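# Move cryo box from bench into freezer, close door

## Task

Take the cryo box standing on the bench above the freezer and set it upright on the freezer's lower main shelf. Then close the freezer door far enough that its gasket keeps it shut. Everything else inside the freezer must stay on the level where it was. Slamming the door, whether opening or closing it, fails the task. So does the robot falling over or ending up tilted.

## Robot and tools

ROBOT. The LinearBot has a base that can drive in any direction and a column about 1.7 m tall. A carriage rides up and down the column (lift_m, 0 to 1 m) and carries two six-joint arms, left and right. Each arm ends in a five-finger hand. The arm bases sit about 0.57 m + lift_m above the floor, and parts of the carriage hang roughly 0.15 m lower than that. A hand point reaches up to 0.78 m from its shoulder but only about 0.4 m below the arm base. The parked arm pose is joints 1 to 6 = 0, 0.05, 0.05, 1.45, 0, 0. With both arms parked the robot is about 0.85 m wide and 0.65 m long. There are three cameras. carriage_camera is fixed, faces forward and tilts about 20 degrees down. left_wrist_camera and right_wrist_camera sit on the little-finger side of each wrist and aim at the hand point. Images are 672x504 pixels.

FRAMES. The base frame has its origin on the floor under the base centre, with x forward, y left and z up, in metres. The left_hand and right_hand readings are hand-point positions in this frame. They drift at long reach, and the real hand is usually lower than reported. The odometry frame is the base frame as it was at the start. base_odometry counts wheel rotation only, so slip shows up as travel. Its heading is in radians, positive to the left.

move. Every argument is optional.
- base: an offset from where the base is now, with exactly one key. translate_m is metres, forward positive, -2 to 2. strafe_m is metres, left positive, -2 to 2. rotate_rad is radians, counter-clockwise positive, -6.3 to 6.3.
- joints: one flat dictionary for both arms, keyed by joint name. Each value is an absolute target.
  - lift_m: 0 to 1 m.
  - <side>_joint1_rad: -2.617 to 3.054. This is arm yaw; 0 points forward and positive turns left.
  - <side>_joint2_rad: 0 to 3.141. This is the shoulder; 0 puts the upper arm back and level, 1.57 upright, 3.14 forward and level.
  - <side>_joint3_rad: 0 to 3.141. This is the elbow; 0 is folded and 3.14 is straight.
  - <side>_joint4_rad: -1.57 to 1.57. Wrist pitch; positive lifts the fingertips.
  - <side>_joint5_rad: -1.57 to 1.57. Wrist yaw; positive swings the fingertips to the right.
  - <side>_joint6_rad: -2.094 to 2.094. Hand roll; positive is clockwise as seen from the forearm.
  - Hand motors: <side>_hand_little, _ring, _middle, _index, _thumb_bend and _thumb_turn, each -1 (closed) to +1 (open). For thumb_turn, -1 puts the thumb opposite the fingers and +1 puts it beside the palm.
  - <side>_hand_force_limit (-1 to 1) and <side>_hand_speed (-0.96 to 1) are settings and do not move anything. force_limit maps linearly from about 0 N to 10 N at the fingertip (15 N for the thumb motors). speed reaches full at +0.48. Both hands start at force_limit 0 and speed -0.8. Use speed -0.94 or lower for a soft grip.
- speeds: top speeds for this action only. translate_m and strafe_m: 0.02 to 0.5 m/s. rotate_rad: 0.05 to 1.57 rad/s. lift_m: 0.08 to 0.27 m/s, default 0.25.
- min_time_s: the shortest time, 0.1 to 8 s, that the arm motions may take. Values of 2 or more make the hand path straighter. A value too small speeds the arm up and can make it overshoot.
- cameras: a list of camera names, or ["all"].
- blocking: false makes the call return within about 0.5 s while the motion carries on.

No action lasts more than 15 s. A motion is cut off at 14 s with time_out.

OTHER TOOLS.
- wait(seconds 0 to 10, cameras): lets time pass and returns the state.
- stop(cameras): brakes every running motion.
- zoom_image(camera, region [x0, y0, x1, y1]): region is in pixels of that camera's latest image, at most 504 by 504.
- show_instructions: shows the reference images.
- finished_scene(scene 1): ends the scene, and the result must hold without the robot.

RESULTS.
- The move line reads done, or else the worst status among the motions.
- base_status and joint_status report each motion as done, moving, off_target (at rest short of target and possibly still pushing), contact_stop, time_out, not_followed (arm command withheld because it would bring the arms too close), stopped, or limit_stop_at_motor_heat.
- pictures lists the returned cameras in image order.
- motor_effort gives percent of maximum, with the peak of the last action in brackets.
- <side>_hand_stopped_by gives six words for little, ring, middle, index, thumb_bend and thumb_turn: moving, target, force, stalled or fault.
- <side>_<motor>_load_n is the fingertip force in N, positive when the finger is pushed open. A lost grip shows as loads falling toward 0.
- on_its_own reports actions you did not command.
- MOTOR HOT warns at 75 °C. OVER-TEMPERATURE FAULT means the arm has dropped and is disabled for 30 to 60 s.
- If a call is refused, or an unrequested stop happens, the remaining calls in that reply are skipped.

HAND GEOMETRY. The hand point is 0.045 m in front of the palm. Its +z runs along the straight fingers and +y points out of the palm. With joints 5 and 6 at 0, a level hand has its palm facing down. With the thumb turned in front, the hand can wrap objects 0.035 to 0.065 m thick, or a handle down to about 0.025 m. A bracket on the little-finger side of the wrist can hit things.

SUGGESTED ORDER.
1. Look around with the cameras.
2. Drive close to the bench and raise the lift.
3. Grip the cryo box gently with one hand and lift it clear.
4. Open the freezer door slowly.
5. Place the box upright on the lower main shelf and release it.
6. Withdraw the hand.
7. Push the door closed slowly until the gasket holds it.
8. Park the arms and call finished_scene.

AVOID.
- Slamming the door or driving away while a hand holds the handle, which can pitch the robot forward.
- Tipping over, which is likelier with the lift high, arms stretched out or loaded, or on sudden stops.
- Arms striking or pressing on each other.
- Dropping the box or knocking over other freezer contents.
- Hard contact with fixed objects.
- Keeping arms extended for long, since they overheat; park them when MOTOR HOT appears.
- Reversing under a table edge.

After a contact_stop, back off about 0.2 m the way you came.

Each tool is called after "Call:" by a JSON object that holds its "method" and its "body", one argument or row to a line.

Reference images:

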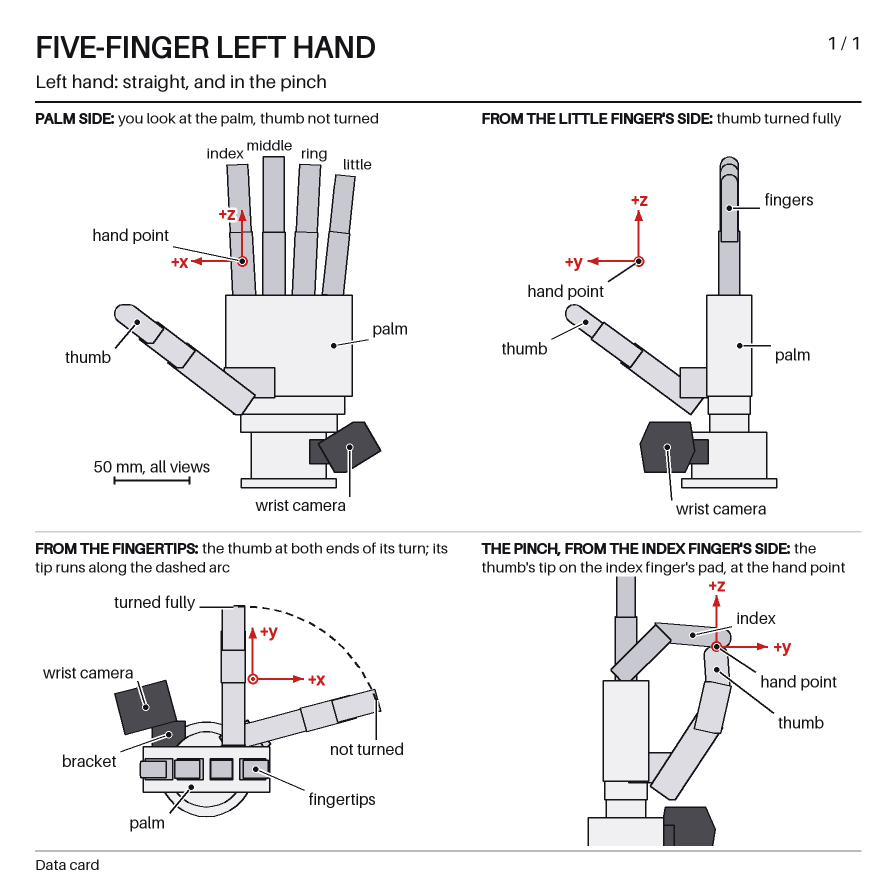

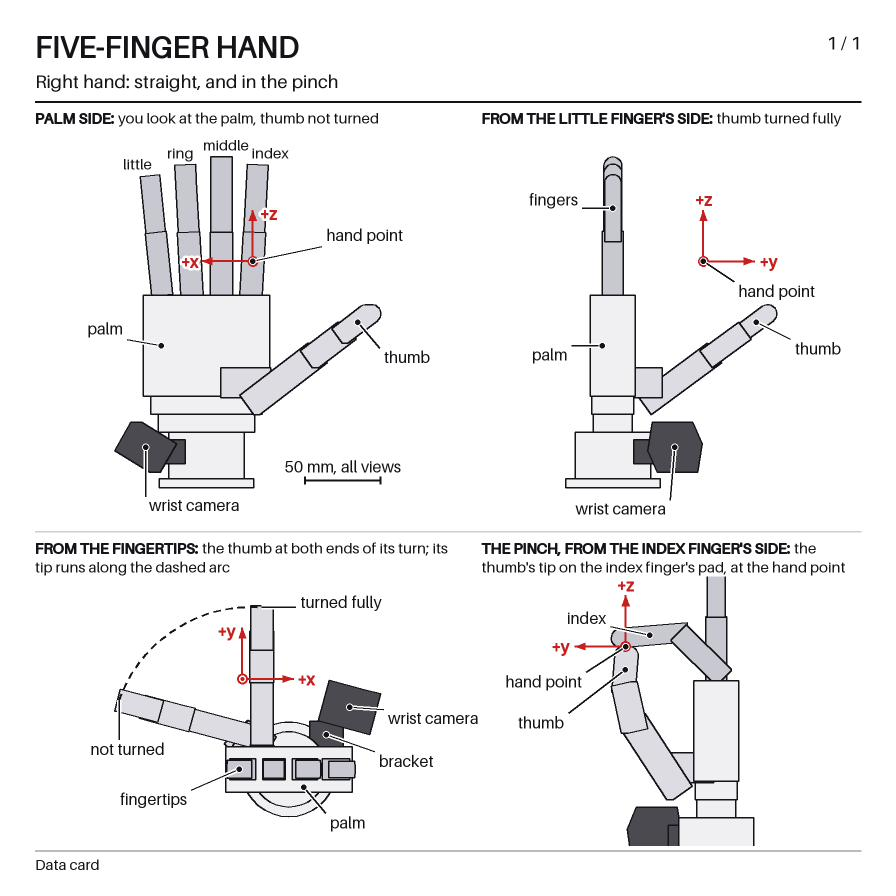

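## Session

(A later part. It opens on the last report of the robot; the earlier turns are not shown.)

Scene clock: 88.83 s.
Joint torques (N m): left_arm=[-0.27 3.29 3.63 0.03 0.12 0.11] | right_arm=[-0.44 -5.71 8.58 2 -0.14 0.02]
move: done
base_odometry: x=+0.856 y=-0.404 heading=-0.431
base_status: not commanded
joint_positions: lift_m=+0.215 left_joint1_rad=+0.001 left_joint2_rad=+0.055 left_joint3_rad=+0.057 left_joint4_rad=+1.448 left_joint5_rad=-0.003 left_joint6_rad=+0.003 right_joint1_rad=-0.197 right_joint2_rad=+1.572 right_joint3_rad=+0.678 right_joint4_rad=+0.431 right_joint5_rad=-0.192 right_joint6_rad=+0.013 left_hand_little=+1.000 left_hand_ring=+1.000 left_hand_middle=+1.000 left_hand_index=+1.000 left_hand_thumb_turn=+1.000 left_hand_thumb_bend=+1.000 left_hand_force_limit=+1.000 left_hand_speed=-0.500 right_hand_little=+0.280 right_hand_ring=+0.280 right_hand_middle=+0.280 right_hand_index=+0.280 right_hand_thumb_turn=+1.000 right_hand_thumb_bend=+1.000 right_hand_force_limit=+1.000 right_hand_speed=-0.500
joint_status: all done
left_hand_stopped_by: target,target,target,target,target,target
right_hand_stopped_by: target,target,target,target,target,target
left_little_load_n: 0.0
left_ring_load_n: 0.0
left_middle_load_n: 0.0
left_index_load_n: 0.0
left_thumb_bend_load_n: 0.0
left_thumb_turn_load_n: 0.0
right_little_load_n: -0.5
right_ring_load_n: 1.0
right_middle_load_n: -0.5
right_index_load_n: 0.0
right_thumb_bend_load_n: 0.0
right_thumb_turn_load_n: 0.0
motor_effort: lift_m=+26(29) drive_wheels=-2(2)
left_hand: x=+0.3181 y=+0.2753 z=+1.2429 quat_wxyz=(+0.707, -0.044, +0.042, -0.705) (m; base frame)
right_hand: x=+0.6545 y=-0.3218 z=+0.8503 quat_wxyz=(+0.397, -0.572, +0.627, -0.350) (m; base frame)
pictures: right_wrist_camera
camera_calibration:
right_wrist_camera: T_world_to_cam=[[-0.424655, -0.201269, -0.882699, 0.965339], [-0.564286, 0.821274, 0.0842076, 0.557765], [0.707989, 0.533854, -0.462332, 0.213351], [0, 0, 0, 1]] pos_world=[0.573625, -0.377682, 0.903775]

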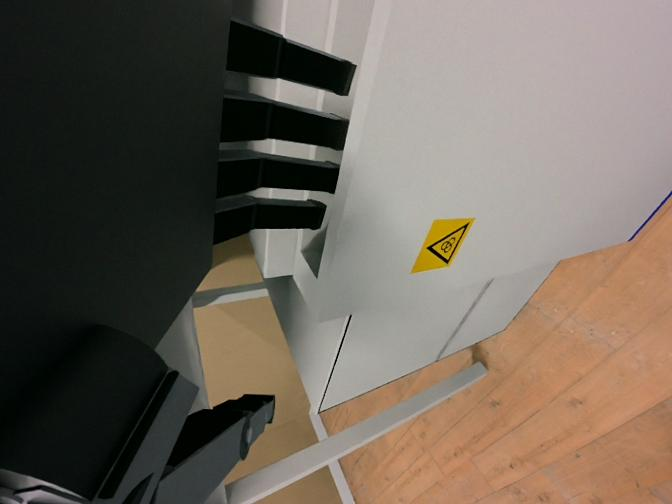

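Call:
{"method": "move", "body": {
  "joints": {"lift_m": 0.205},
  "speeds": {"lift_m": 0.08},
  "cameras": ["right_wrist_camera"]
}}

Call:
{"method": "zoom_image", "body": {
  "camera": "right_wrist_camera",
  "region": [210, 0, 510, 300]
}}

Scene clock: 89.50 s.
Joint torques (N m): left_arm=[-0.27 3.37 3.64 0.02 0.13 0.11] | right_arm=[-0.42 -5.7 8.44 1.98 -0.14 0.05]
move: done
base_odometry: x=+0.856 y=-0.404 heading=-0.431
base_status: not commanded
joint_positions: lift_m=+0.205 left_joint1_rad=+0.001 left_joint2_rad=+0.054 left_joint3_rad=+0.055 left_joint4_rad=+1.447 left_joint5_rad=-0.003 left_joint6_rad=+0.003 right_joint1_rad=-0.197 right_joint2_rad=+1.573 right_joint3_rad=+0.680 right_joint4_rad=+0.436 right_joint5_rad=-0.192 right_joint6_rad=+0.011 left_hand_little=+1.000 left_hand_ring=+1.000 left_hand_middle=+1.000 left_hand_index=+1.000 left_hand_thumb_turn=+1.000 left_hand_thumb_bend=+1.000 left_hand_force_limit=+1.000 left_hand_speed=-0.500 right_hand_little=+0.280 right_hand_ring=+0.280 right_hand_middle=+0.280 right_hand_index=+0.280 right_hand_thumb_turn=+1.000 right_hand_thumb_bend=+1.000 right_hand_force_limit=+1.000 right_hand_speed=-0.500
joint_status: all done
left_hand_stopped_by: target,target,target,target,target,target
right_hand_stopped_by: target,target,target,target,target,target
left_little_load_n: 0.0
left_ring_load_n: 0.0
left_middle_load_n: 0.0
left_index_load_n: 0.0
left_thumb_bend_load_n: 0.0
left_thumb_turn_load_n: -0.5
right_little_load_n: 2.0
right_ring_load_n: 0.0
right_middle_load_n: 0.0
right_index_load_n: 0.0
right_thumb_bend_load_n: 0.0
right_thumb_turn_load_n: -0.5
motor_effort: lift_m=+26(29) drive_wheels=-1(3)
left_hand: x=+0.3186 y=+0.2753 z=+1.2323 quat_wxyz=(+0.707, -0.045, +0.042, -0.705) (m; base frame)
right_hand: x=+0.6560 y=-0.3222 z=+0.8420 quat_wxyz=(+0.398, -0.571, +0.625, -0.353) (m; base frame)
pictures: right_wrist_camera
camera_calibration:
right_wrist_camera: T_world_to_cam=[[-0.418511, -0.204358, -0.884922, 0.955442], [-0.565476, 0.821086, 0.0778177, 0.565683], [0.710694, 0.532969, -0.459193, 0.20406], [0, 0, 0, 1]] pos_world=[0.574719, -0.37798, 0.895174]

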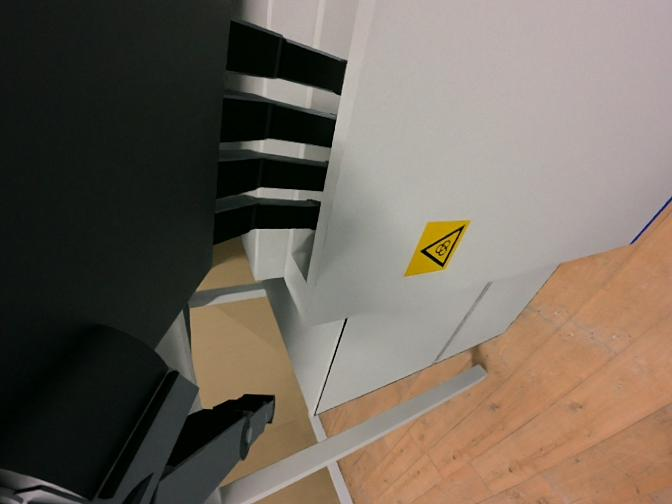

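Scaled by 1.680 from the camera's 672x504 image, which has a finer 960x720 frame.

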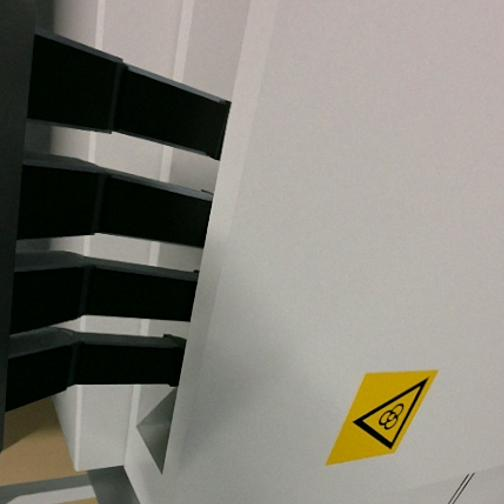

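Call:
{"method": "move", "body": {
  "joints": {"lift_m": 0.199},
  "speeds": {"lift_m": 0.08}
}}

Call:
{"method": "move", "body": {
  "base": {"translate_m": -0.03},
  "speeds": {"translate_m": 0.03},
  "cameras": ["right_wrist_camera", "carriage_camera"]
}}

Scene clock: 90.03 s.
Joint torques (N m): left_arm=[-0.28 3.43 3.73 0.03 0.13 0.11] | right_arm=[-0.36 -5.79 8.29 1.93 -0.16 0.04]
move: done
base_odometry: x=+0.856 y=-0.404 heading=-0.431
base_status: not commanded
joint_positions: lift_m=+0.199 left_joint1_rad=+0.001 left_joint2_rad=+0.054 left_joint3_rad=+0.055 left_joint4_rad=+1.447 left_joint5_rad=-0.003 left_joint6_rad=+0.003 right_joint1_rad=-0.197 right_joint2_rad=+1.573 right_joint3_rad=+0.681 right_joint4_rad=+0.438 right_joint5_rad=-0.192 right_joint6_rad=+0.010 left_hand_little=+1.000 left_hand_ring=+1.000 left_hand_middle=+1.000 left_hand_index=+1.000 left_hand_thumb_turn=+1.000 left_hand_thumb_bend=+1.000 left_hand_force_limit=+1.000 left_hand_speed=-0.500 right_hand_little=+0.280 right_hand_ring=+0.280 right_hand_middle=+0.280 right_hand_index=+0.280 right_hand_thumb_turn=+1.000 right_hand_thumb_bend=+1.000 right_hand_force_limit=+1.000 right_hand_speed=-0.500
joint_status: all done
left_hand_stopped_by: target,target,target,target,target,target
right_hand_stopped_by: target,target,target,target,target,target
left_little_load_n: 0.0
left_ring_load_n: 0.0
left_middle_load_n: 0.0
left_index_load_n: 0.0
left_thumb_bend_load_n: 0.0
left_thumb_turn_load_n: 0.0
right_little_load_n: 0.5
right_ring_load_n: 0.0
right_middle_load_n: 0.0
right_index_load_n: 0.0
right_thumb_bend_load_n: 0.0
right_thumb_turn_load_n: 0.0
motor_effort: lift_m=+26(26) drive_wheels=-2(3)
left_hand: x=+0.3184 y=+0.2753 z=+1.2263 quat_wxyz=(+0.707, -0.045, +0.042, -0.705) (m; base frame)
right_hand: x=+0.6567 y=-0.3224 z=+0.8368 quat_wxyz=(+0.399, -0.571, +0.624, -0.354) (m; base frame)
pictures: none

Scene clock: 91.53 s.
Joint torques (N m): left_arm=[-0.27 3.4 3.7 0.02 0.13 0.12] | right_arm=[-0.4 -6.26 7.02 1.39 -0.13 0.09]
move: done
base_odometry: x=+0.829 y=-0.392 heading=-0.431
base_status: done
joint_positions: lift_m=+0.199 left_joint1_rad=+0.001 left_joint2_rad=+0.054 left_joint3_rad=+0.055 left_joint4_rad=+1.447 left_joint5_rad=-0.003 left_joint6_rad=+0.003 right_joint1_rad=-0.197 right_joint2_rad=+1.577 right_joint3_rad=+0.695 right_joint4_rad=+0.493 right_joint5_rad=-0.194 right_joint6_rad=+0.008 left_hand_little=+1.000 left_hand_ring=+1.000 left_hand_middle=+1.000 left_hand_index=+1.000 left_hand_thumb_turn=+1.000 left_hand_thumb_bend=+1.000 left_hand_force_limit=+1.000 left_hand_speed=-0.500 right_hand_little=+0.280 right_hand_ring=+0.280 right_hand_middle=+0.280 right_hand_index=+0.280 right_hand_thumb_turn=+1.000 right_hand_thumb_bend=+1.000 right_hand_force_limit=+1.000 right_hand_speed=-0.500
joint_status: not commanded
left_hand_stopped_by: target,target,target,target,target,target
right_hand_stopped_by: target,target,target,target,target,target
left_little_load_n: -0.5
left_ring_load_n: 0.0
left_middle_load_n: 0.0
left_index_load_n: 0.0
left_thumb_bend_load_n: 0.0
left_thumb_turn_load_n: 0.0
right_little_load_n: 0.0
right_ring_load_n: 0.0
right_middle_load_n: 1.0
right_index_load_n: 0.0
right_thumb_bend_load_n: 0.0
right_thumb_turn_load_n: -0.5
motor_effort: lift_m=+26(26) drive_wheels=+2(13)
left_hand: x=+0.3184 y=+0.2753 z=+1.2263 quat_wxyz=(+0.707, -0.045, +0.042, -0.705) (m; base frame)
right_hand: x=+0.6692 y=-0.3245 z=+0.8521 quat_wxyz=(+0.415, -0.564, +0.607, -0.376) (m; base frame)
pictures: carriage_camera, right_wrist_camera
camera_calibration:
carriage_camera: T_world_to_cam=[[0.0424589, -0.999075, 0.00674469, -0.0143995], [-0.365299, -0.0218072, -0.930635, 1.15601], [0.929921, 0.0370499, -0.365888, 0.328092], [0, 0, 0, 1]] pos_world=[0.1178, -0.00133271, 1.19596]
right_wrist_camera: T_world_to_cam=[[-0.358729, -0.219356, -0.907302, 0.943507], [-0.572122, 0.819689, 0.0280315, 0.620691], [0.737556, 0.529143, -0.419545, 0.147515], [0, 0, 0, 1]] pos_world=[0.584774, -0.379866, 0.900536]

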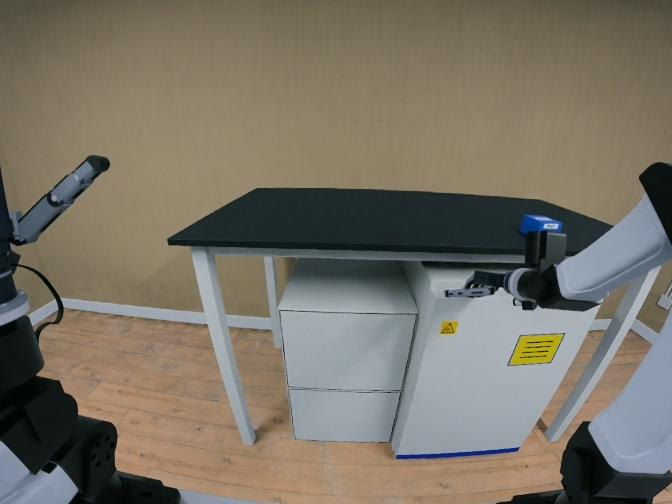

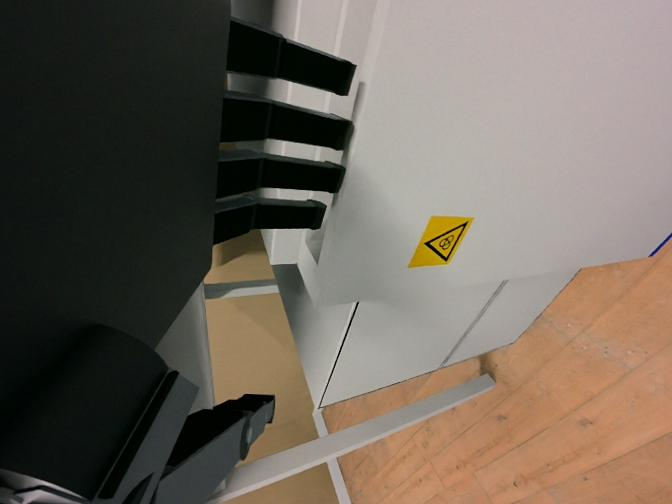

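Call:
{"method": "move", "body": {
  "joints": {"lift_m": 0.24}
}}

Call:
{"method": "move", "body": {
  "base": {"translate_m": 0.04},
  "joints": {"right_hand_index": 0.1, "right_hand_middle": 0.1, "right_hand_ring": 0.1, "right_hand_little": 0.1},
  "speeds": {"translate_m": 0.05},
  "cameras": ["right_wrist_camera", "carriage_camera"]
}}

Call:
{"method": "zoom_image", "body": {
  "camera": "right_wrist_camera",
  "region": [210, 0, 510, 300]
}}

Scene clock: 92.63 s.
Joint torques (N m): left_arm=[-0.27 3.41 3.71 0.04 0.13 0.12] | right_arm=[-0.39 -6.26 6.98 1.97 -0.11 0.08]
move: done
base_odometry: x=+0.829 y=-0.392 heading=-0.431
base_status: not commanded
joint_positions: lift_m=+0.240 left_joint1_rad=+0.001 left_joint2_rad=+0.054 left_joint3_rad=+0.055 left_joint4_rad=+1.447 left_joint5_rad=-0.003 left_joint6_rad=+0.003 right_joint1_rad=-0.197 right_joint2_rad=+1.577 right_joint3_rad=+0.695 right_joint4_rad=+0.435 right_joint5_rad=-0.194 right_joint6_rad=+0.008 left_hand_little=+1.000 left_hand_ring=+1.000 left_hand_middle=+1.000 left_hand_index=+1.000 left_hand_thumb_turn=+1.000 left_hand_thumb_bend=+1.000 left_hand_force_limit=+1.000 left_hand_speed=-0.500 right_hand_little=+0.280 right_hand_ring=+0.280 right_hand_middle=+0.280 right_hand_index=+0.280 right_hand_thumb_turn=+1.000 right_hand_thumb_bend=+1.000 right_hand_force_limit=+1.000 right_hand_speed=-0.500
joint_status: all done
left_hand_stopped_by: target,target,target,target,target,target
right_hand_stopped_by: target,target,target,target,target,target
left_little_load_n: 0.0
left_ring_load_n: 0.0
left_middle_load_n: 0.0
left_index_load_n: 0.0
left_thumb_bend_load_n: 0.0
left_thumb_turn_load_n: 0.0
right_little_load_n: 0.0
right_ring_load_n: 0.0
right_middle_load_n: 0.0
right_index_load_n: 0.0
right_thumb_bend_load_n: 0.0
right_thumb_turn_load_n: 0.0
motor_effort: lift_m=+26(33) drive_wheels=+2(4)
left_hand: x=+0.3184 y=+0.2753 z=+1.2673 quat_wxyz=(+0.707, -0.045, +0.042, -0.705) (m; base frame)
right_hand: x=+0.6602 y=-0.3227 z=+0.8809 quat_wxyz=(+0.401, -0.572, +0.621, -0.356) (m; base frame)
pictures: none

Scene clock: 93.93 s.
Joint torques (N m): left_arm=[-0.27 3.47 3.7 0.02 0.13 0.12] | right_arm=[-0.39 -6.28 7.04 1.99 -0.11 0.07]
move: done
base_odometry: x=+0.865 y=-0.409 heading=-0.432
base_status: done
joint_positions: lift_m=+0.240 left_joint1_rad=+0.001 left_joint2_rad=+0.054 left_joint3_rad=+0.055 left_joint4_rad=+1.448 left_joint5_rad=-0.003 left_joint6_rad=+0.003 right_joint1_rad=-0.197 right_joint2_rad=+1.577 right_joint3_rad=+0.695 right_joint4_rad=+0.433 right_joint5_rad=-0.194 right_joint6_rad=+0.008 left_hand_little=+1.000 left_hand_ring=+1.000 left_hand_middle=+1.000 left_hand_index=+1.000 left_hand_thumb_turn=+1.000 left_hand_thumb_bend=+1.000 left_hand_force_limit=+1.000 left_hand_speed=-0.500 right_hand_little=+0.100 right_hand_ring=+0.100 right_hand_middle=+0.100 right_hand_index=+0.100 right_hand_thumb_turn=+1.000 right_hand_thumb_bend=+1.000 right_hand_force_limit=+1.000 right_hand_speed=-0.500
joint_status: all done
left_hand_stopped_by: target,target,target,target,target,target
right_hand_stopped_by: target,target,target,target,target,target
left_little_load_n: 0.0
left_ring_load_n: 0.0
left_middle_load_n: 0.0
left_index_load_n: 0.0
left_thumb_bend_load_n: 0.0
left_thumb_turn_load_n: 0.0
right_little_load_n: 0.0
right_ring_load_n: 0.0
right_middle_load_n: 0.0
right_index_load_n: 0.0
right_thumb_bend_load_n: 0.0
right_thumb_turn_load_n: 0.0
motor_effort: lift_m=+26(26) drive_wheels=-4(11)
left_hand: x=+0.3180 y=+0.2753 z=+1.2675 quat_wxyz=(+0.707, -0.044, +0.042, -0.705) (m; base frame)
right_hand: x=+0.6598 y=-0.3226 z=+0.8804 quat_wxyz=(+0.400, -0.572, +0.621, -0.355) (m; base frame)
pictures: carriage_camera, right_wrist_camera
camera_calibration:
carriage_camera: T_world_to_cam=[[0.0424589, -0.999075, 0.00674469, -0.0146754], [-0.365299, -0.0218072, -0.930635, 1.19407], [0.929921, 0.0370499, -0.365888, 0.343057], [0, 0, 0, 1]] pos_world=[0.1178, -0.00133271, 1.23686]
right_wrist_camera: T_world_to_cam=[[-0.411502, -0.208822, -0.887164, 0.986706], [-0.569168, 0.819133, 0.0711939, 0.57282], [0.711838, 0.534242, -0.45593, 0.216009], [0, 0, 0, 1]] pos_world=[0.578298, -0.378571, 0.933073]

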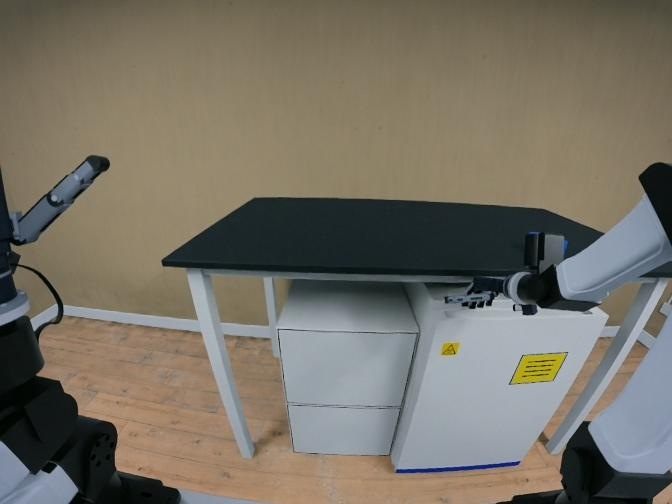

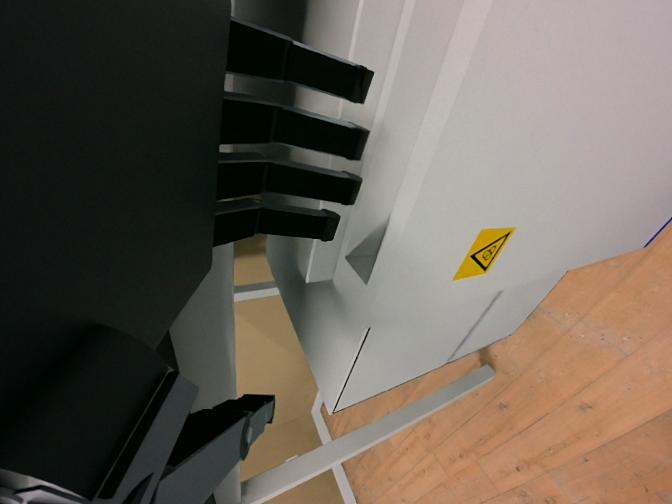

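Scaled by 1.680 from the camera's 672x504 image, which has a finer 960x720 frame.

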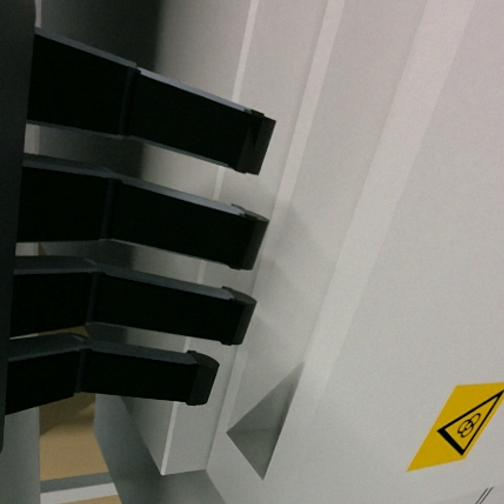

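Call:
{"method": "move", "body": {
  "base": {"translate_m": -0.009},
  "speeds": {"translate_m": 0.03}
}}

Call:
{"method": "move", "body": {
  "joints": {"lift_m": 0.215},
  "speeds": {"lift_m": 0.08},
  "cameras": ["right_wrist_camera"]
}}

Call:
{"method": "zoom_image", "body": {
  "camera": "right_wrist_camera",
  "region": [210, 0, 510, 300]
}}

Scene clock: 95.00 s.
Joint torques (N m): left_arm=[-0.28 3.52 3.7 -0.01 0.13 0.11] | right_arm=[-0.39 -6.23 7.05 1.99 -0.12 0.07]
move: done
base_odometry: x=+0.857 y=-0.405 heading=-0.432
base_status: done
joint_positions: lift_m=+0.240 left_joint1_rad=+0.001 left_joint2_rad=+0.054 left_joint3_rad=+0.055 left_joint4_rad=+1.448 left_joint5_rad=-0.003 left_joint6_rad=+0.003 right_joint1_rad=-0.197 right_joint2_rad=+1.577 right_joint3_rad=+0.695 right_joint4_rad=+0.431 right_joint5_rad=-0.194 right_joint6_rad=+0.008 left_hand_little=+1.000 left_hand_ring=+1.000 left_hand_middle=+1.000 left_hand_index=+1.000 left_hand_thumb_turn=+1.000 left_hand_thumb_bend=+1.000 left_hand_force_limit=+1.000 left_hand_speed=-0.500 right_hand_little=+0.100 right_hand_ring=+0.100 right_hand_middle=+0.100 right_hand_index=+0.100 right_hand_thumb_turn=+1.000 right_hand_thumb_bend=+1.000 right_hand_force_limit=+1.000 right_hand_speed=-0.500
joint_status: not commanded
left_hand_stopped_by: target,target,target,target,target,target
right_hand_stopped_by: target,target,target,target,target,target
left_little_load_n: 0.0
left_ring_load_n: 0.0
left_middle_load_n: 0.0
left_index_load_n: 0.0
left_thumb_bend_load_n: 0.0
left_thumb_turn_load_n: 0.0
right_little_load_n: 0.0
right_ring_load_n: 0.0
right_middle_load_n: 0.0
right_index_load_n: 0.0
right_thumb_bend_load_n: 0.0
right_thumb_turn_load_n: 0.0
motor_effort: lift_m=+26(26) drive_wheels=+0(12)
left_hand: x=+0.3180 y=+0.2753 z=+1.2675 quat_wxyz=(+0.707, -0.044, +0.042, -0.705) (m; base frame)
right_hand: x=+0.6594 y=-0.3226 z=+0.8800 quat_wxyz=(+0.400, -0.572, +0.622, -0.355) (m; base frame)
pictures: none

Scene clock: 95.70 s.
Joint torques (N m): left_arm=[-0.27 3.43 3.77 0.02 0.12 0.11] | right_arm=[-0.42 -6.2 7.06 1.88 -0.12 0.07]
move: done
base_odometry: x=+0.857 y=-0.405 heading=-0.432
base_status: not commanded
joint_positions: lift_m=+0.215 left_joint1_rad=+0.001 left_joint2_rad=+0.054 left_joint3_rad=+0.055 left_joint4_rad=+1.448 left_joint5_rad=-0.003 left_joint6_rad=+0.003 right_joint1_rad=-0.197 right_joint2_rad=+1.577 right_joint3_rad=+0.695 right_joint4_rad=+0.443 right_joint5_rad=-0.194 right_joint6_rad=+0.008 left_hand_little=+1.000 left_hand_ring=+1.000 left_hand_middle=+1.000 left_hand_index=+1.000 left_hand_thumb_turn=+1.000 left_hand_thumb_bend=+1.000 left_hand_force_limit=+1.000 left_hand_speed=-0.500 right_hand_little=+0.100 right_hand_ring=+0.100 right_hand_middle=+0.100 right_hand_index=+0.100 right_hand_thumb_turn=+1.000 right_hand_thumb_bend=+1.000 right_hand_force_limit=+1.000 right_hand_speed=-0.500
joint_status: all done
left_hand_stopped_by: target,target,target,target,target,target
right_hand_stopped_by: target,target,target,target,target,target
left_little_load_n: 0.0
left_ring_load_n: 0.0
left_middle_load_n: 0.0
left_index_load_n: 0.0
left_thumb_bend_load_n: 0.0
left_thumb_turn_load_n: 0.0
right_little_load_n: 0.0
right_ring_load_n: 0.0
right_middle_load_n: 0.0
right_index_load_n: -0.5
right_thumb_bend_load_n: 0.0
right_thumb_turn_load_n: 0.0
motor_effort: lift_m=+26(29) drive_wheels=-1(2)
left_hand: x=+0.3180 y=+0.2753 z=+1.2425 quat_wxyz=(+0.707, -0.044, +0.042, -0.705) (m; base frame)
right_hand: x=+0.6614 y=-0.3230 z=+0.8575 quat_wxyz=(+0.403, -0.571, +0.619, -0.359) (m; base frame)
pictures: right_wrist_camera
camera_calibration:
right_wrist_camera: T_world_to_cam=[[-0.402484, -0.210646, -0.890862, 0.963744], [-0.569873, 0.819256, 0.06375, 0.582644], [0.716415, 0.533337, -0.449779, 0.196019], [0, 0, 0, 1]] pos_world=[0.579494, -0.37887, 0.909584]

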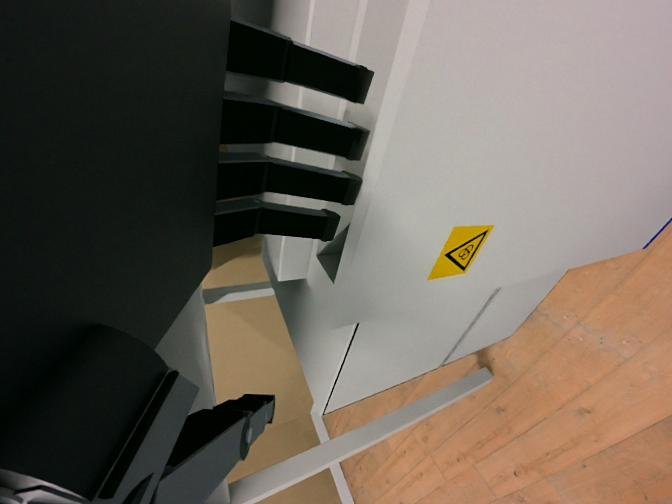

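Scaled by 1.680 from the camera's 672x504 image, which has a finer 960x720 frame.

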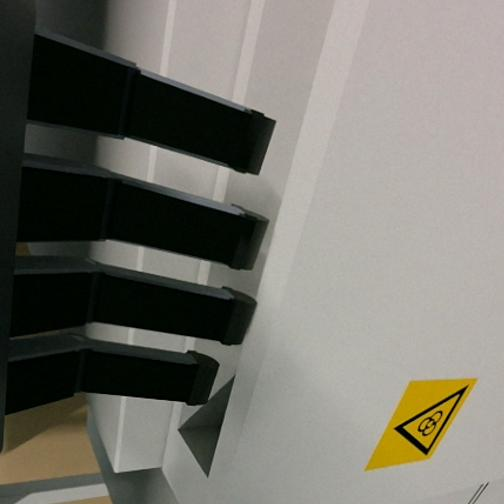

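Call:
{"method": "move", "body": {
  "joints": {"lift_m": 0.235},
  "cameras": ["right_wrist_camera", "carriage_camera"]
}}

Scene clock: 97.00 s.
Joint torques (N m): left_arm=[-0.27 3.47 3.7 0.02 0.11 0.12] | right_arm=[-0.4 -6.15 7.02 1.98 -0.1 0.08]
move: done
base_odometry: x=+0.857 y=-0.405 heading=-0.432
base_status: not commanded
joint_positions: lift_m=+0.235 left_joint1_rad=+0.001 left_joint2_rad=+0.054 left_joint3_rad=+0.055 left_joint4_rad=+1.447 left_joint5_rad=-0.003 left_joint6_rad=+0.003 right_joint1_rad=-0.197 right_joint2_rad=+1.577 right_joint3_rad=+0.695 right_joint4_rad=+0.432 right_joint5_rad=-0.194 right_joint6_rad=+0.008 left_hand_little=+1.000 left_hand_ring=+1.000 left_hand_middle=+1.000 left_hand_index=+1.000 left_hand_thumb_turn=+1.000 left_hand_thumb_bend=+1.000 left_hand_force_limit=+1.000 left_hand_speed=-0.500 right_hand_little=+0.100 right_hand_ring=+0.100 right_hand_middle=+0.100 right_hand_index=+0.100 right_hand_thumb_turn=+1.000 right_hand_thumb_bend=+1.000 right_hand_force_limit=+1.000 right_hand_speed=-0.500
joint_status: all done
left_hand_stopped_by: target,target,target,target,target,target
right_hand_stopped_by: target,target,target,target,target,target
left_little_load_n: 0.0
left_ring_load_n: 0.0
left_middle_load_n: 0.0
left_index_load_n: 0.0
left_thumb_bend_load_n: 0.0
left_thumb_turn_load_n: -0.5
right_little_load_n: 0.0
right_ring_load_n: 0.0
right_middle_load_n: 0.0
right_index_load_n: 0.0
right_thumb_bend_load_n: 0.0
right_thumb_turn_load_n: -0.5
motor_effort: lift_m=+26(33) drive_wheels=+1(2)
left_hand: x=+0.3183 y=+0.2753 z=+1.2624 quat_wxyz=(+0.707, -0.044, +0.042, -0.705) (m; base frame)
right_hand: x=+0.6597 y=-0.3226 z=+0.8753 quat_wxyz=(+0.400, -0.572, +0.622, -0.355) (m; base frame)
pictures: carriage_camera, right_wrist_camera
camera_calibration:
carriage_camera: T_world_to_cam=[[0.0424589, -0.999075, 0.00674469, -0.0146423], [-0.365299, -0.0218072, -0.930635, 1.18951], [0.929921, 0.0370499, -0.365888, 0.341264], [0, 0, 0, 1]] pos_world=[0.1178, -0.00133271, 1.23196]
right_wrist_camera: T_world_to_cam=[[-0.411788, -0.208813, -0.887033, 0.982317], [-0.569165, 0.819118, 0.0713982, 0.572978], [0.711676, 0.534269, -0.456152, 0.21404], [0, 0, 0, 1]] pos_world=[0.578298, -0.378571, 0.928073]

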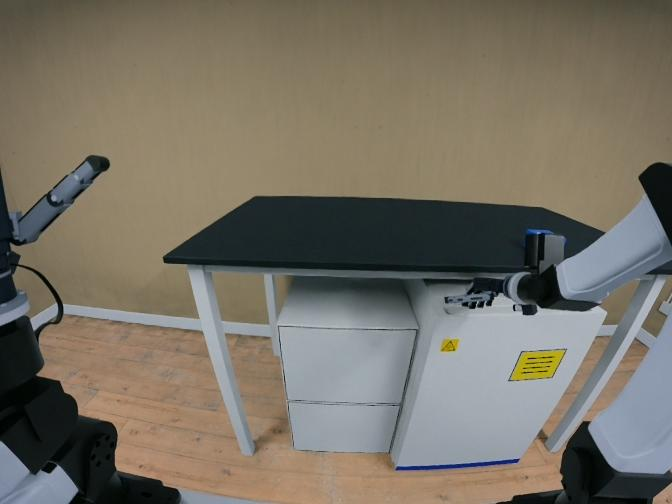

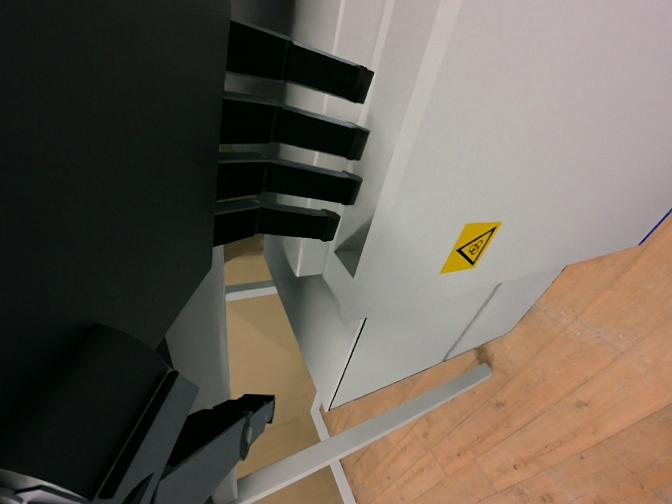

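Call:
{"method": "zoom_image", "body": {
  "camera": "right_wrist_camera",
  "region": [200, 0, 500, 300]
}}

Call:
{"method": "zoom_image", "body": {
  "camera": "carriage_camera",
  "region": [400, 240, 600, 400]
}}

Scaled by 1.680 from the camera's 672x504 image, which has a finer 960x720 frame.

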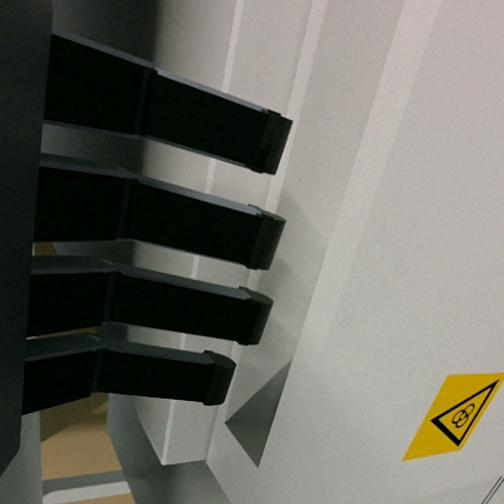

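Scaled by 2.520 from the camera's 672x504 image, which has a finer 960x720 frame.

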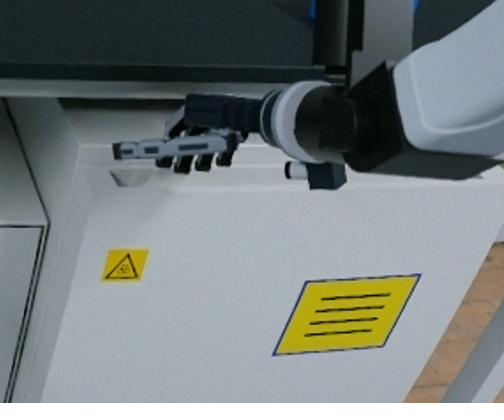

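Call:
{"method": "move", "body": {
  "base": {"translate_m": 0.007},
  "speeds": {"translate_m": 0.03}
}}

Call:
{"method": "move", "body": {
  "joints": {"lift_m": 0.202},
  "speeds": {"lift_m": 0.08},
  "cameras": ["right_wrist_camera"]
}}

Call:
{"method": "zoom_image", "body": {
  "camera": "right_wrist_camera",
  "region": [200, 0, 500, 300]
}}

Scene clock: 102.07 s.
Joint torques (N m): left_arm=[-0.25 3.45 3.7 0.03 0.13 0.12] | right_arm=[-0.4 -6.32 7.06 2 -0.11 0.07]
move: done
base_odometry: x=+0.864 y=-0.408 heading=-0.432
base_status: done
joint_positions: lift_m=+0.235 left_joint1_rad=+0.001 left_joint2_rad=+0.054 left_joint3_rad=+0.055 left_joint4_rad=+1.447 left_joint5_rad=-0.003 left_joint6_rad=+0.003 right_joint1_rad=-0.197 right_joint2_rad=+1.577 right_joint3_rad=+0.695 right_joint4_rad=+0.432 right_joint5_rad=-0.194 right_joint6_rad=+0.008 left_hand_little=+1.000 left_hand_ring=+1.000 left_hand_middle=+1.000 left_hand_index=+1.000 left_hand_thumb_turn=+1.000 left_hand_thumb_bend=+1.000 left_hand_force_limit=+1.000 left_hand_speed=-0.500 right_hand_little=+0.100 right_hand_ring=+0.100 right_hand_middle=+0.100 right_hand_index=+0.100 right_hand_thumb_turn=+1.000 right_hand_thumb_bend=+1.000 right_hand_force_limit=+1.000 right_hand_speed=-0.500
joint_status: not commanded
left_hand_stopped_by: target,target,target,target,target,target
right_hand_stopped_by: target,target,target,target,target,target
left_little_load_n: 0.0
left_ring_load_n: 0.0
left_middle_load_n: 0.0
left_index_load_n: 0.0
left_thumb_bend_load_n: -0.5
left_thumb_turn_load_n: 0.0
right_little_load_n: 0.0
right_ring_load_n: 0.0
right_middle_load_n: 0.0
right_index_load_n: 0.0
right_thumb_bend_load_n: 0.0
right_thumb_turn_load_n: 0.0
motor_effort: lift_m=+26(26) drive_wheels=-3(10)
left_hand: x=+0.3183 y=+0.2753 z=+1.2624 quat_wxyz=(+0.707, -0.044, +0.042, -0.705) (m; base frame)
right_hand: x=+0.6596 y=-0.3226 z=+0.8753 quat_wxyz=(+0.400, -0.572, +0.622, -0.355) (m; base frame)
pictures: none

Scene clock: 102.83 s.
Joint torques (N m): left_arm=[-0.28 3.43 3.67 0.03 0.13 0.11] | right_arm=[-0.38 -6.3 7.04 2 -0.12 0.08]
move: done
base_odometry: x=+0.864 y=-0.408 heading=-0.432
base_status: not commanded
joint_positions: lift_m=+0.202 left_joint1_rad=+0.001 left_joint2_rad=+0.054 left_joint3_rad=+0.055 left_joint4_rad=+1.447 left_joint5_rad=-0.003 left_joint6_rad=+0.003 right_joint1_rad=-0.197 right_joint2_rad=+1.577 right_joint3_rad=+0.695 right_joint4_rad=+0.432 right_joint5_rad=-0.194 right_joint6_rad=+0.008 left_hand_little=+1.000 left_hand_ring=+1.000 left_hand_middle=+1.000 left_hand_index=+1.000 left_hand_thumb_turn=+1.000 left_hand_thumb_bend=+1.000 left_hand_force_limit=+1.000 left_hand_speed=-0.500 right_hand_little=+0.100 right_hand_ring=+0.100 right_hand_middle=+0.100 right_hand_index=+0.100 right_hand_thumb_turn=+1.000 right_hand_thumb_bend=+1.000 right_hand_force_limit=+1.000 right_hand_speed=-0.500
joint_status: all done
left_hand_stopped_by: target,target,target,target,target,target
right_hand_stopped_by: target,target,target,target,target,target
left_little_load_n: 0.0
left_ring_load_n: 0.0
left_middle_load_n: 0.0
left_index_load_n: 0.0
left_thumb_bend_load_n: 0.0
left_thumb_turn_load_n: 0.0
right_little_load_n: 0.0
right_ring_load_n: 0.0
right_middle_load_n: 0.0
right_index_load_n: 0.0
right_thumb_bend_load_n: 0.0
right_thumb_turn_load_n: 0.0
motor_effort: lift_m=+26(30) drive_wheels=-2(3)
left_hand: x=+0.3183 y=+0.2753 z=+1.2294 quat_wxyz=(+0.707, -0.044, +0.042, -0.705) (m; base frame)
right_hand: x=+0.6596 y=-0.3226 z=+0.8421 quat_wxyz=(+0.400, -0.572, +0.622, -0.355) (m; base frame)
pictures: right_wrist_camera
camera_calibration:
right_wrist_camera: T_world_to_cam=[[-0.412502, -0.208629, -0.886745, 0.95305], [-0.569081, 0.819122, 0.0720096, 0.574698], [0.711329, 0.534334, -0.456617, 0.199607], [0, 0, 0, 1]] pos_world=[0.578199, -0.378571, 0.894872]

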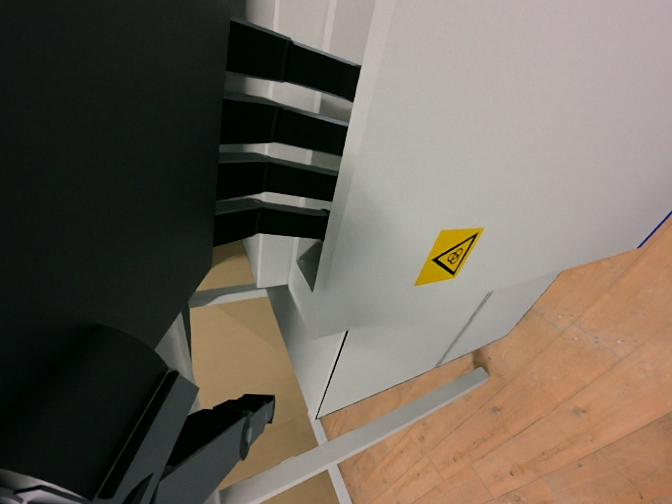

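Scaled by 1.680 from the camera's 672x504 image, which has a finer 960x720 frame.

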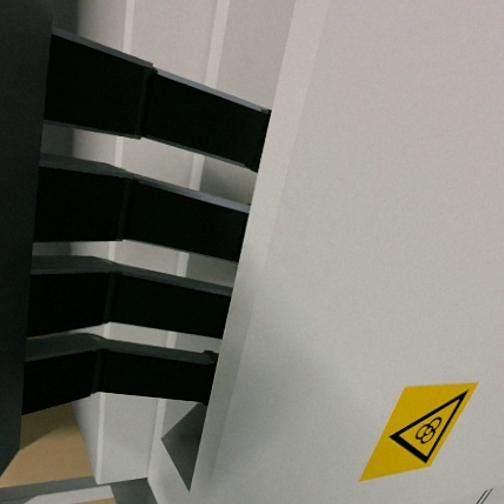

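Call:
{"method": "move", "body": {
  "joints": {"lift_m": 0.196},
  "speeds": {"lift_m": 0.08}
}}

Call:
{"method": "move", "body": {
  "base": {"translate_m": -0.025},
  "speeds": {"translate_m": 0.03},
  "cameras": ["right_wrist_camera"]
}}

Scene clock: 103.43 s.
Joint torques (N m): left_arm=[-0.28 3.44 3.7 0.03 0.12 0.12] | right_arm=[-0.42 -6.3 7.04 2 -0.13 0.07]
move: done
base_odometry: x=+0.864 y=-0.408 heading=-0.432
base_status: not commanded
joint_positions: lift_m=+0.196 left_joint1_rad=+0.001 left_joint2_rad=+0.054 left_joint3_rad=+0.055 left_joint4_rad=+1.448 left_joint5_rad=-0.003 left_joint6_rad=+0.003 right_joint1_rad=-0.197 right_joint2_rad=+1.578 right_joint3_rad=+0.695 right_joint4_rad=+0.431 right_joint5_rad=-0.194 right_joint6_rad=+0.008 left_hand_little=+1.000 left_hand_ring=+1.000 left_hand_middle=+1.000 left_hand_index=+1.000 left_hand_thumb_turn=+1.000 left_hand_thumb_bend=+1.000 left_hand_force_limit=+1.000 left_hand_speed=-0.500 right_hand_little=+0.100 right_hand_ring=+0.100 right_hand_middle=+0.100 right_hand_index=+0.100 right_hand_thumb_turn=+1.000 right_hand_thumb_bend=+1.000 right_hand_force_limit=+1.000 right_hand_speed=-0.500
joint_status: all done
left_hand_stopped_by: target,target,target,target,target,target
right_hand_stopped_by: target,target,target,target,target,target
left_little_load_n: 0.0
left_ring_load_n: 0.0
left_middle_load_n: 0.0
left_index_load_n: 0.0
left_thumb_bend_load_n: 0.0
left_thumb_turn_load_n: 0.0
right_little_load_n: 0.0
right_ring_load_n: 1.0
right_middle_load_n: 0.0
right_index_load_n: -0.5
right_thumb_bend_load_n: 0.0
right_thumb_turn_load_n: 0.0
motor_effort: lift_m=+26(29) drive_wheels=+1(4)
left_hand: x=+0.3182 y=+0.2753 z=+1.2234 quat_wxyz=(+0.707, -0.044, +0.042, -0.705) (m; base frame)
right_hand: x=+0.6595 y=-0.3226 z=+0.8359 quat_wxyz=(+0.400, -0.572, +0.622, -0.355) (m; base frame)
pictures: none

Scene clock: 104.87 s.
Joint torques (N m): left_arm=[-0.28 3.41 3.71 0.07 0.12 0.12] | right_arm=[-0.65 -7.61 5.67 1.97 -0.12 0.07]
move: done
base_odometry: x=+0.841 y=-0.397 heading=-0.432
base_status: done
joint_positions: lift_m=+0.196 left_joint1_rad=+0.001 left_joint2_rad=+0.054 left_joint3_rad=+0.055 left_joint4_rad=+1.448 left_joint5_rad=-0.003 left_joint6_rad=+0.003 right_joint1_rad=-0.194 right_joint2_rad=+1.591 right_joint3_rad=+0.708 right_joint4_rad=+0.436 right_joint5_rad=-0.194 right_joint6_rad=+0.008 left_hand_little=+1.000 left_hand_ring=+1.000 left_hand_middle=+1.000 left_hand_index=+1.000 left_hand_thumb_turn=+1.000 left_hand_thumb_bend=+1.000 left_hand_force_limit=+1.000 left_hand_speed=-0.500 right_hand_little=+0.100 right_hand_ring=+0.100 right_hand_middle=+0.100 right_hand_index=+0.100 right_hand_thumb_turn=+1.000 right_hand_thumb_bend=+1.000 right_hand_force_limit=+1.000 right_hand_speed=-0.500
joint_status: not commanded
left_hand_stopped_by: target,target,target,target,target,target
right_hand_stopped_by: target,target,target,target,target,target
left_little_load_n: 0.0
left_ring_load_n: 0.0
left_middle_load_n: 0.0
left_index_load_n: 0.0
left_thumb_bend_load_n: 0.0
left_thumb_turn_load_n: 0.0
right_little_load_n: 0.0
right_ring_load_n: 0.0
right_middle_load_n: 0.0
right_index_load_n: 0.0
right_thumb_bend_load_n: 0.0
right_thumb_turn_load_n: 0.0
motor_effort: lift_m=+26(26) drive_wheels=+2(17)
left_hand: x=+0.3180 y=+0.2753 z=+1.2235 quat_wxyz=(+0.707, -0.044, +0.042, -0.705) (m; base frame)
right_hand: x=+0.6639 y=-0.3223 z=+0.8371 quat_wxyz=(+0.402, -0.572, +0.620, -0.356) (m; base frame)
pictures: right_wrist_camera
camera_calibration:
right_wrist_camera: T_world_to_cam=[[-0.407899, -0.210548, -0.888419, 0.948186], [-0.571623, 0.817637, 0.0686751, 0.58126], [0.711945, 0.535853, -0.453867, 0.191926], [0, 0, 0, 1]] pos_world=[0.582384, -0.378465, 0.889577]

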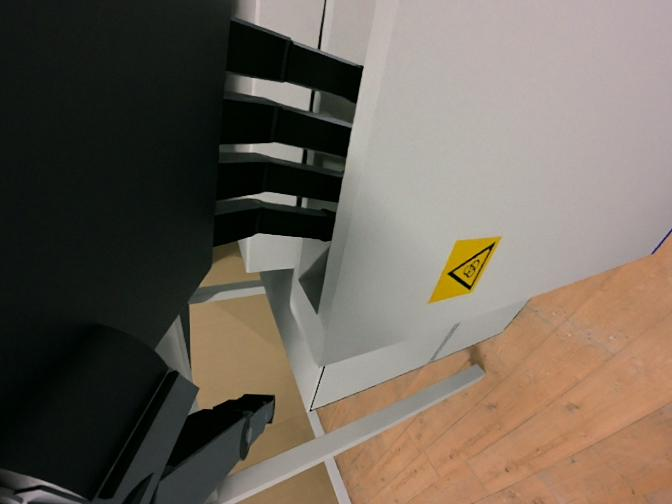

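Call:
{"method": "move", "body": {
  "base": {"translate_m": -0.05},
  "joints": {"right_joint5_rad": -0.3},
  "speeds": {"translate_m": 0.03},
  "min_time_s": 1.5
}}

Call:
{"method": "move", "body": {
  "base": {"strafe_m": -0.03},
  "speeds": {"strafe_m": 0.05},
  "cameras": ["right_wrist_camera", "carriage_camera"]
}}

Scene clock: 107.83 s.
Joint torques (N m): left_arm=[-0.25 3.45 3.77 0.03 0.12 0.11] | right_arm=[-0.44 -7.54 5.7 1.92 -0.23 0.07]
move: done
base_odometry: x=+0.796 y=-0.377 heading=-0.432
base_status: done
joint_positions: lift_m=+0.196 left_joint1_rad=+0.001 left_joint2_rad=+0.054 left_joint3_rad=+0.055 left_joint4_rad=+1.448 left_joint5_rad=-0.003 left_joint6_rad=+0.003 right_joint1_rad=-0.197 right_joint2_rad=+1.591 right_joint3_rad=+0.708 right_joint4_rad=+0.436 right_joint5_rad=-0.284 right_joint6_rad=+0.006 left_hand_little=+1.000 left_hand_ring=+1.000 left_hand_middle=+1.000 left_hand_index=+1.000 left_hand_thumb_turn=+1.000 left_hand_thumb_bend=+1.000 left_hand_force_limit=+1.000 left_hand_speed=-0.500 right_hand_little=+0.100 right_hand_ring=+0.100 right_hand_middle=+0.100 right_hand_index=+0.100 right_hand_thumb_turn=+1.000 right_hand_thumb_bend=+1.000 right_hand_force_limit=+1.000 right_hand_speed=-0.500
joint_status: all done
left_hand_stopped_by: target,target,target,target,target,target
right_hand_stopped_by: target,target,target,target,target,target
left_little_load_n: 0.0
left_ring_load_n: 0.0
left_middle_load_n: 0.0
left_index_load_n: 0.0
left_thumb_bend_load_n: 0.0
left_thumb_turn_load_n: 0.0
right_little_load_n: 1.0
right_ring_load_n: 0.0
right_middle_load_n: 0.0
right_index_load_n: 0.0
right_thumb_bend_load_n: 0.0
right_thumb_turn_load_n: 0.0
motor_effort: lift_m=+26(26) drive_wheels=-4(13)
left_hand: x=+0.3182 y=+0.2753 z=+1.2234 quat_wxyz=(+0.707, -0.044, +0.042, -0.705) (m; base frame)
right_hand: x=+0.6610 y=-0.3063 z=+0.8401 quat_wxyz=(+0.428, -0.588, +0.602, -0.331) (m; base frame)
pictures: none

Scene clock: 108.93 s.
Joint torques (N m): left_arm=[-0.28 3.48 3.71 0.03 0.13 0.12] | right_arm=[-0.46 -7.51 5.67 1.93 0.01 0.09]
move: done
base_odometry: x=+0.783 y=-0.404 heading=-0.431
base_status: done
joint_positions: lift_m=+0.196 left_joint1_rad=+0.001 left_joint2_rad=+0.054 left_joint3_rad=+0.055 left_joint4_rad=+1.447 left_joint5_rad=-0.003 left_joint6_rad=+0.003 right_joint1_rad=-0.197 right_joint2_rad=+1.591 right_joint3_rad=+0.708 right_joint4_rad=+0.435 right_joint5_rad=-0.310 right_joint6_rad=+0.006 left_hand_little=+1.000 left_hand_ring=+1.000 left_hand_middle=+1.000 left_hand_index=+1.000 left_hand_thumb_turn=+1.000 left_hand_thumb_bend=+1.000 left_hand_force_limit=+1.000 left_hand_speed=-0.500 right_hand_little=+0.100 right_hand_ring=+0.100 right_hand_middle=+0.100 right_hand_index=+0.100 right_hand_thumb_turn=+1.000 right_hand_thumb_bend=+1.000 right_hand_force_limit=+1.000 right_hand_speed=-0.500
joint_status: not commanded
left_hand_stopped_by: target,target,target,target,target,target
right_hand_stopped_by: target,target,target,target,target,target
left_little_load_n: 0.0
left_ring_load_n: 0.0
left_middle_load_n: 0.0
left_index_load_n: 0.0
left_thumb_bend_load_n: 0.0
left_thumb_turn_load_n: 0.0
right_little_load_n: 0.5
right_ring_load_n: 0.0
right_middle_load_n: 0.0
right_index_load_n: 0.5
right_thumb_bend_load_n: 0.0
right_thumb_turn_load_n: 0.0
motor_effort: lift_m=+26(26) drive_wheels=-3(12)
left_hand: x=+0.3183 y=+0.2753 z=+1.2234 quat_wxyz=(+0.707, -0.044, +0.042, -0.705) (m; base frame)
right_hand: x=+0.6598 y=-0.3012 z=+0.8409 quat_wxyz=(+0.436, -0.592, +0.596, -0.323) (m; base frame)
pictures: carriage_camera, right_wrist_camera
camera_calibration:
carriage_camera: T_world_to_cam=[[0.0424589, -0.999075, 0.00674469, -0.0143786], [-0.365299, -0.0218072, -0.930635, 1.15312], [0.929921, 0.0370499, -0.365888, 0.326958], [0, 0, 0, 1]] pos_world=[0.1178, -0.00133271, 1.19286]
right_wrist_camera: T_world_to_cam=[[-0.377879, -0.208074, -0.902171, 0.946881], [-0.653166, 0.750518, 0.100484, 0.568296], [0.656188, 0.627238, -0.419512, 0.220673], [0, 0, 0, 1]] pos_world=[0.584194, -0.36791, 0.889719]

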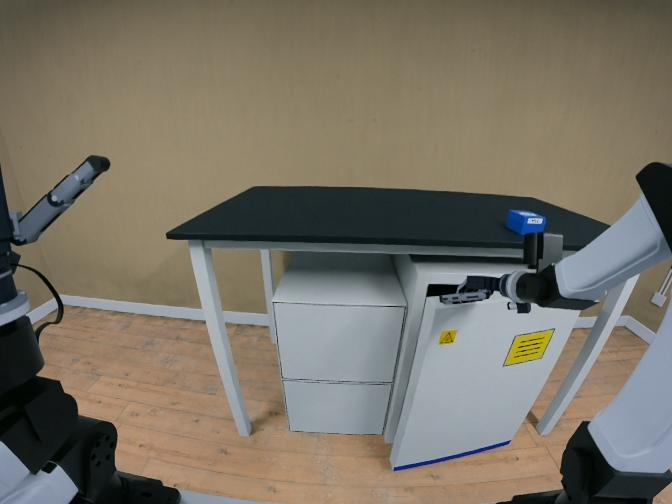

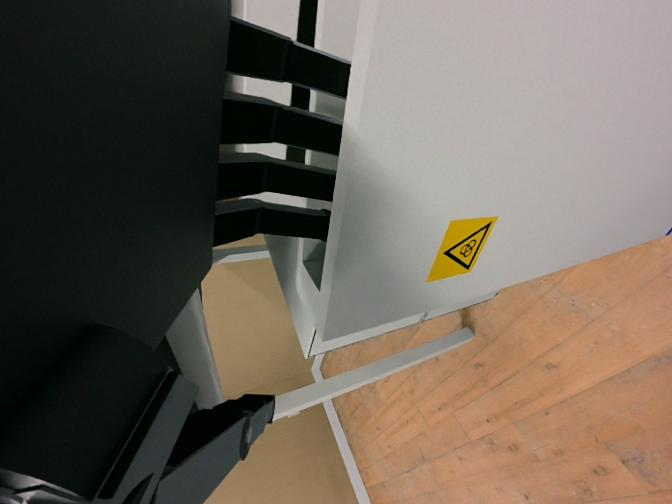

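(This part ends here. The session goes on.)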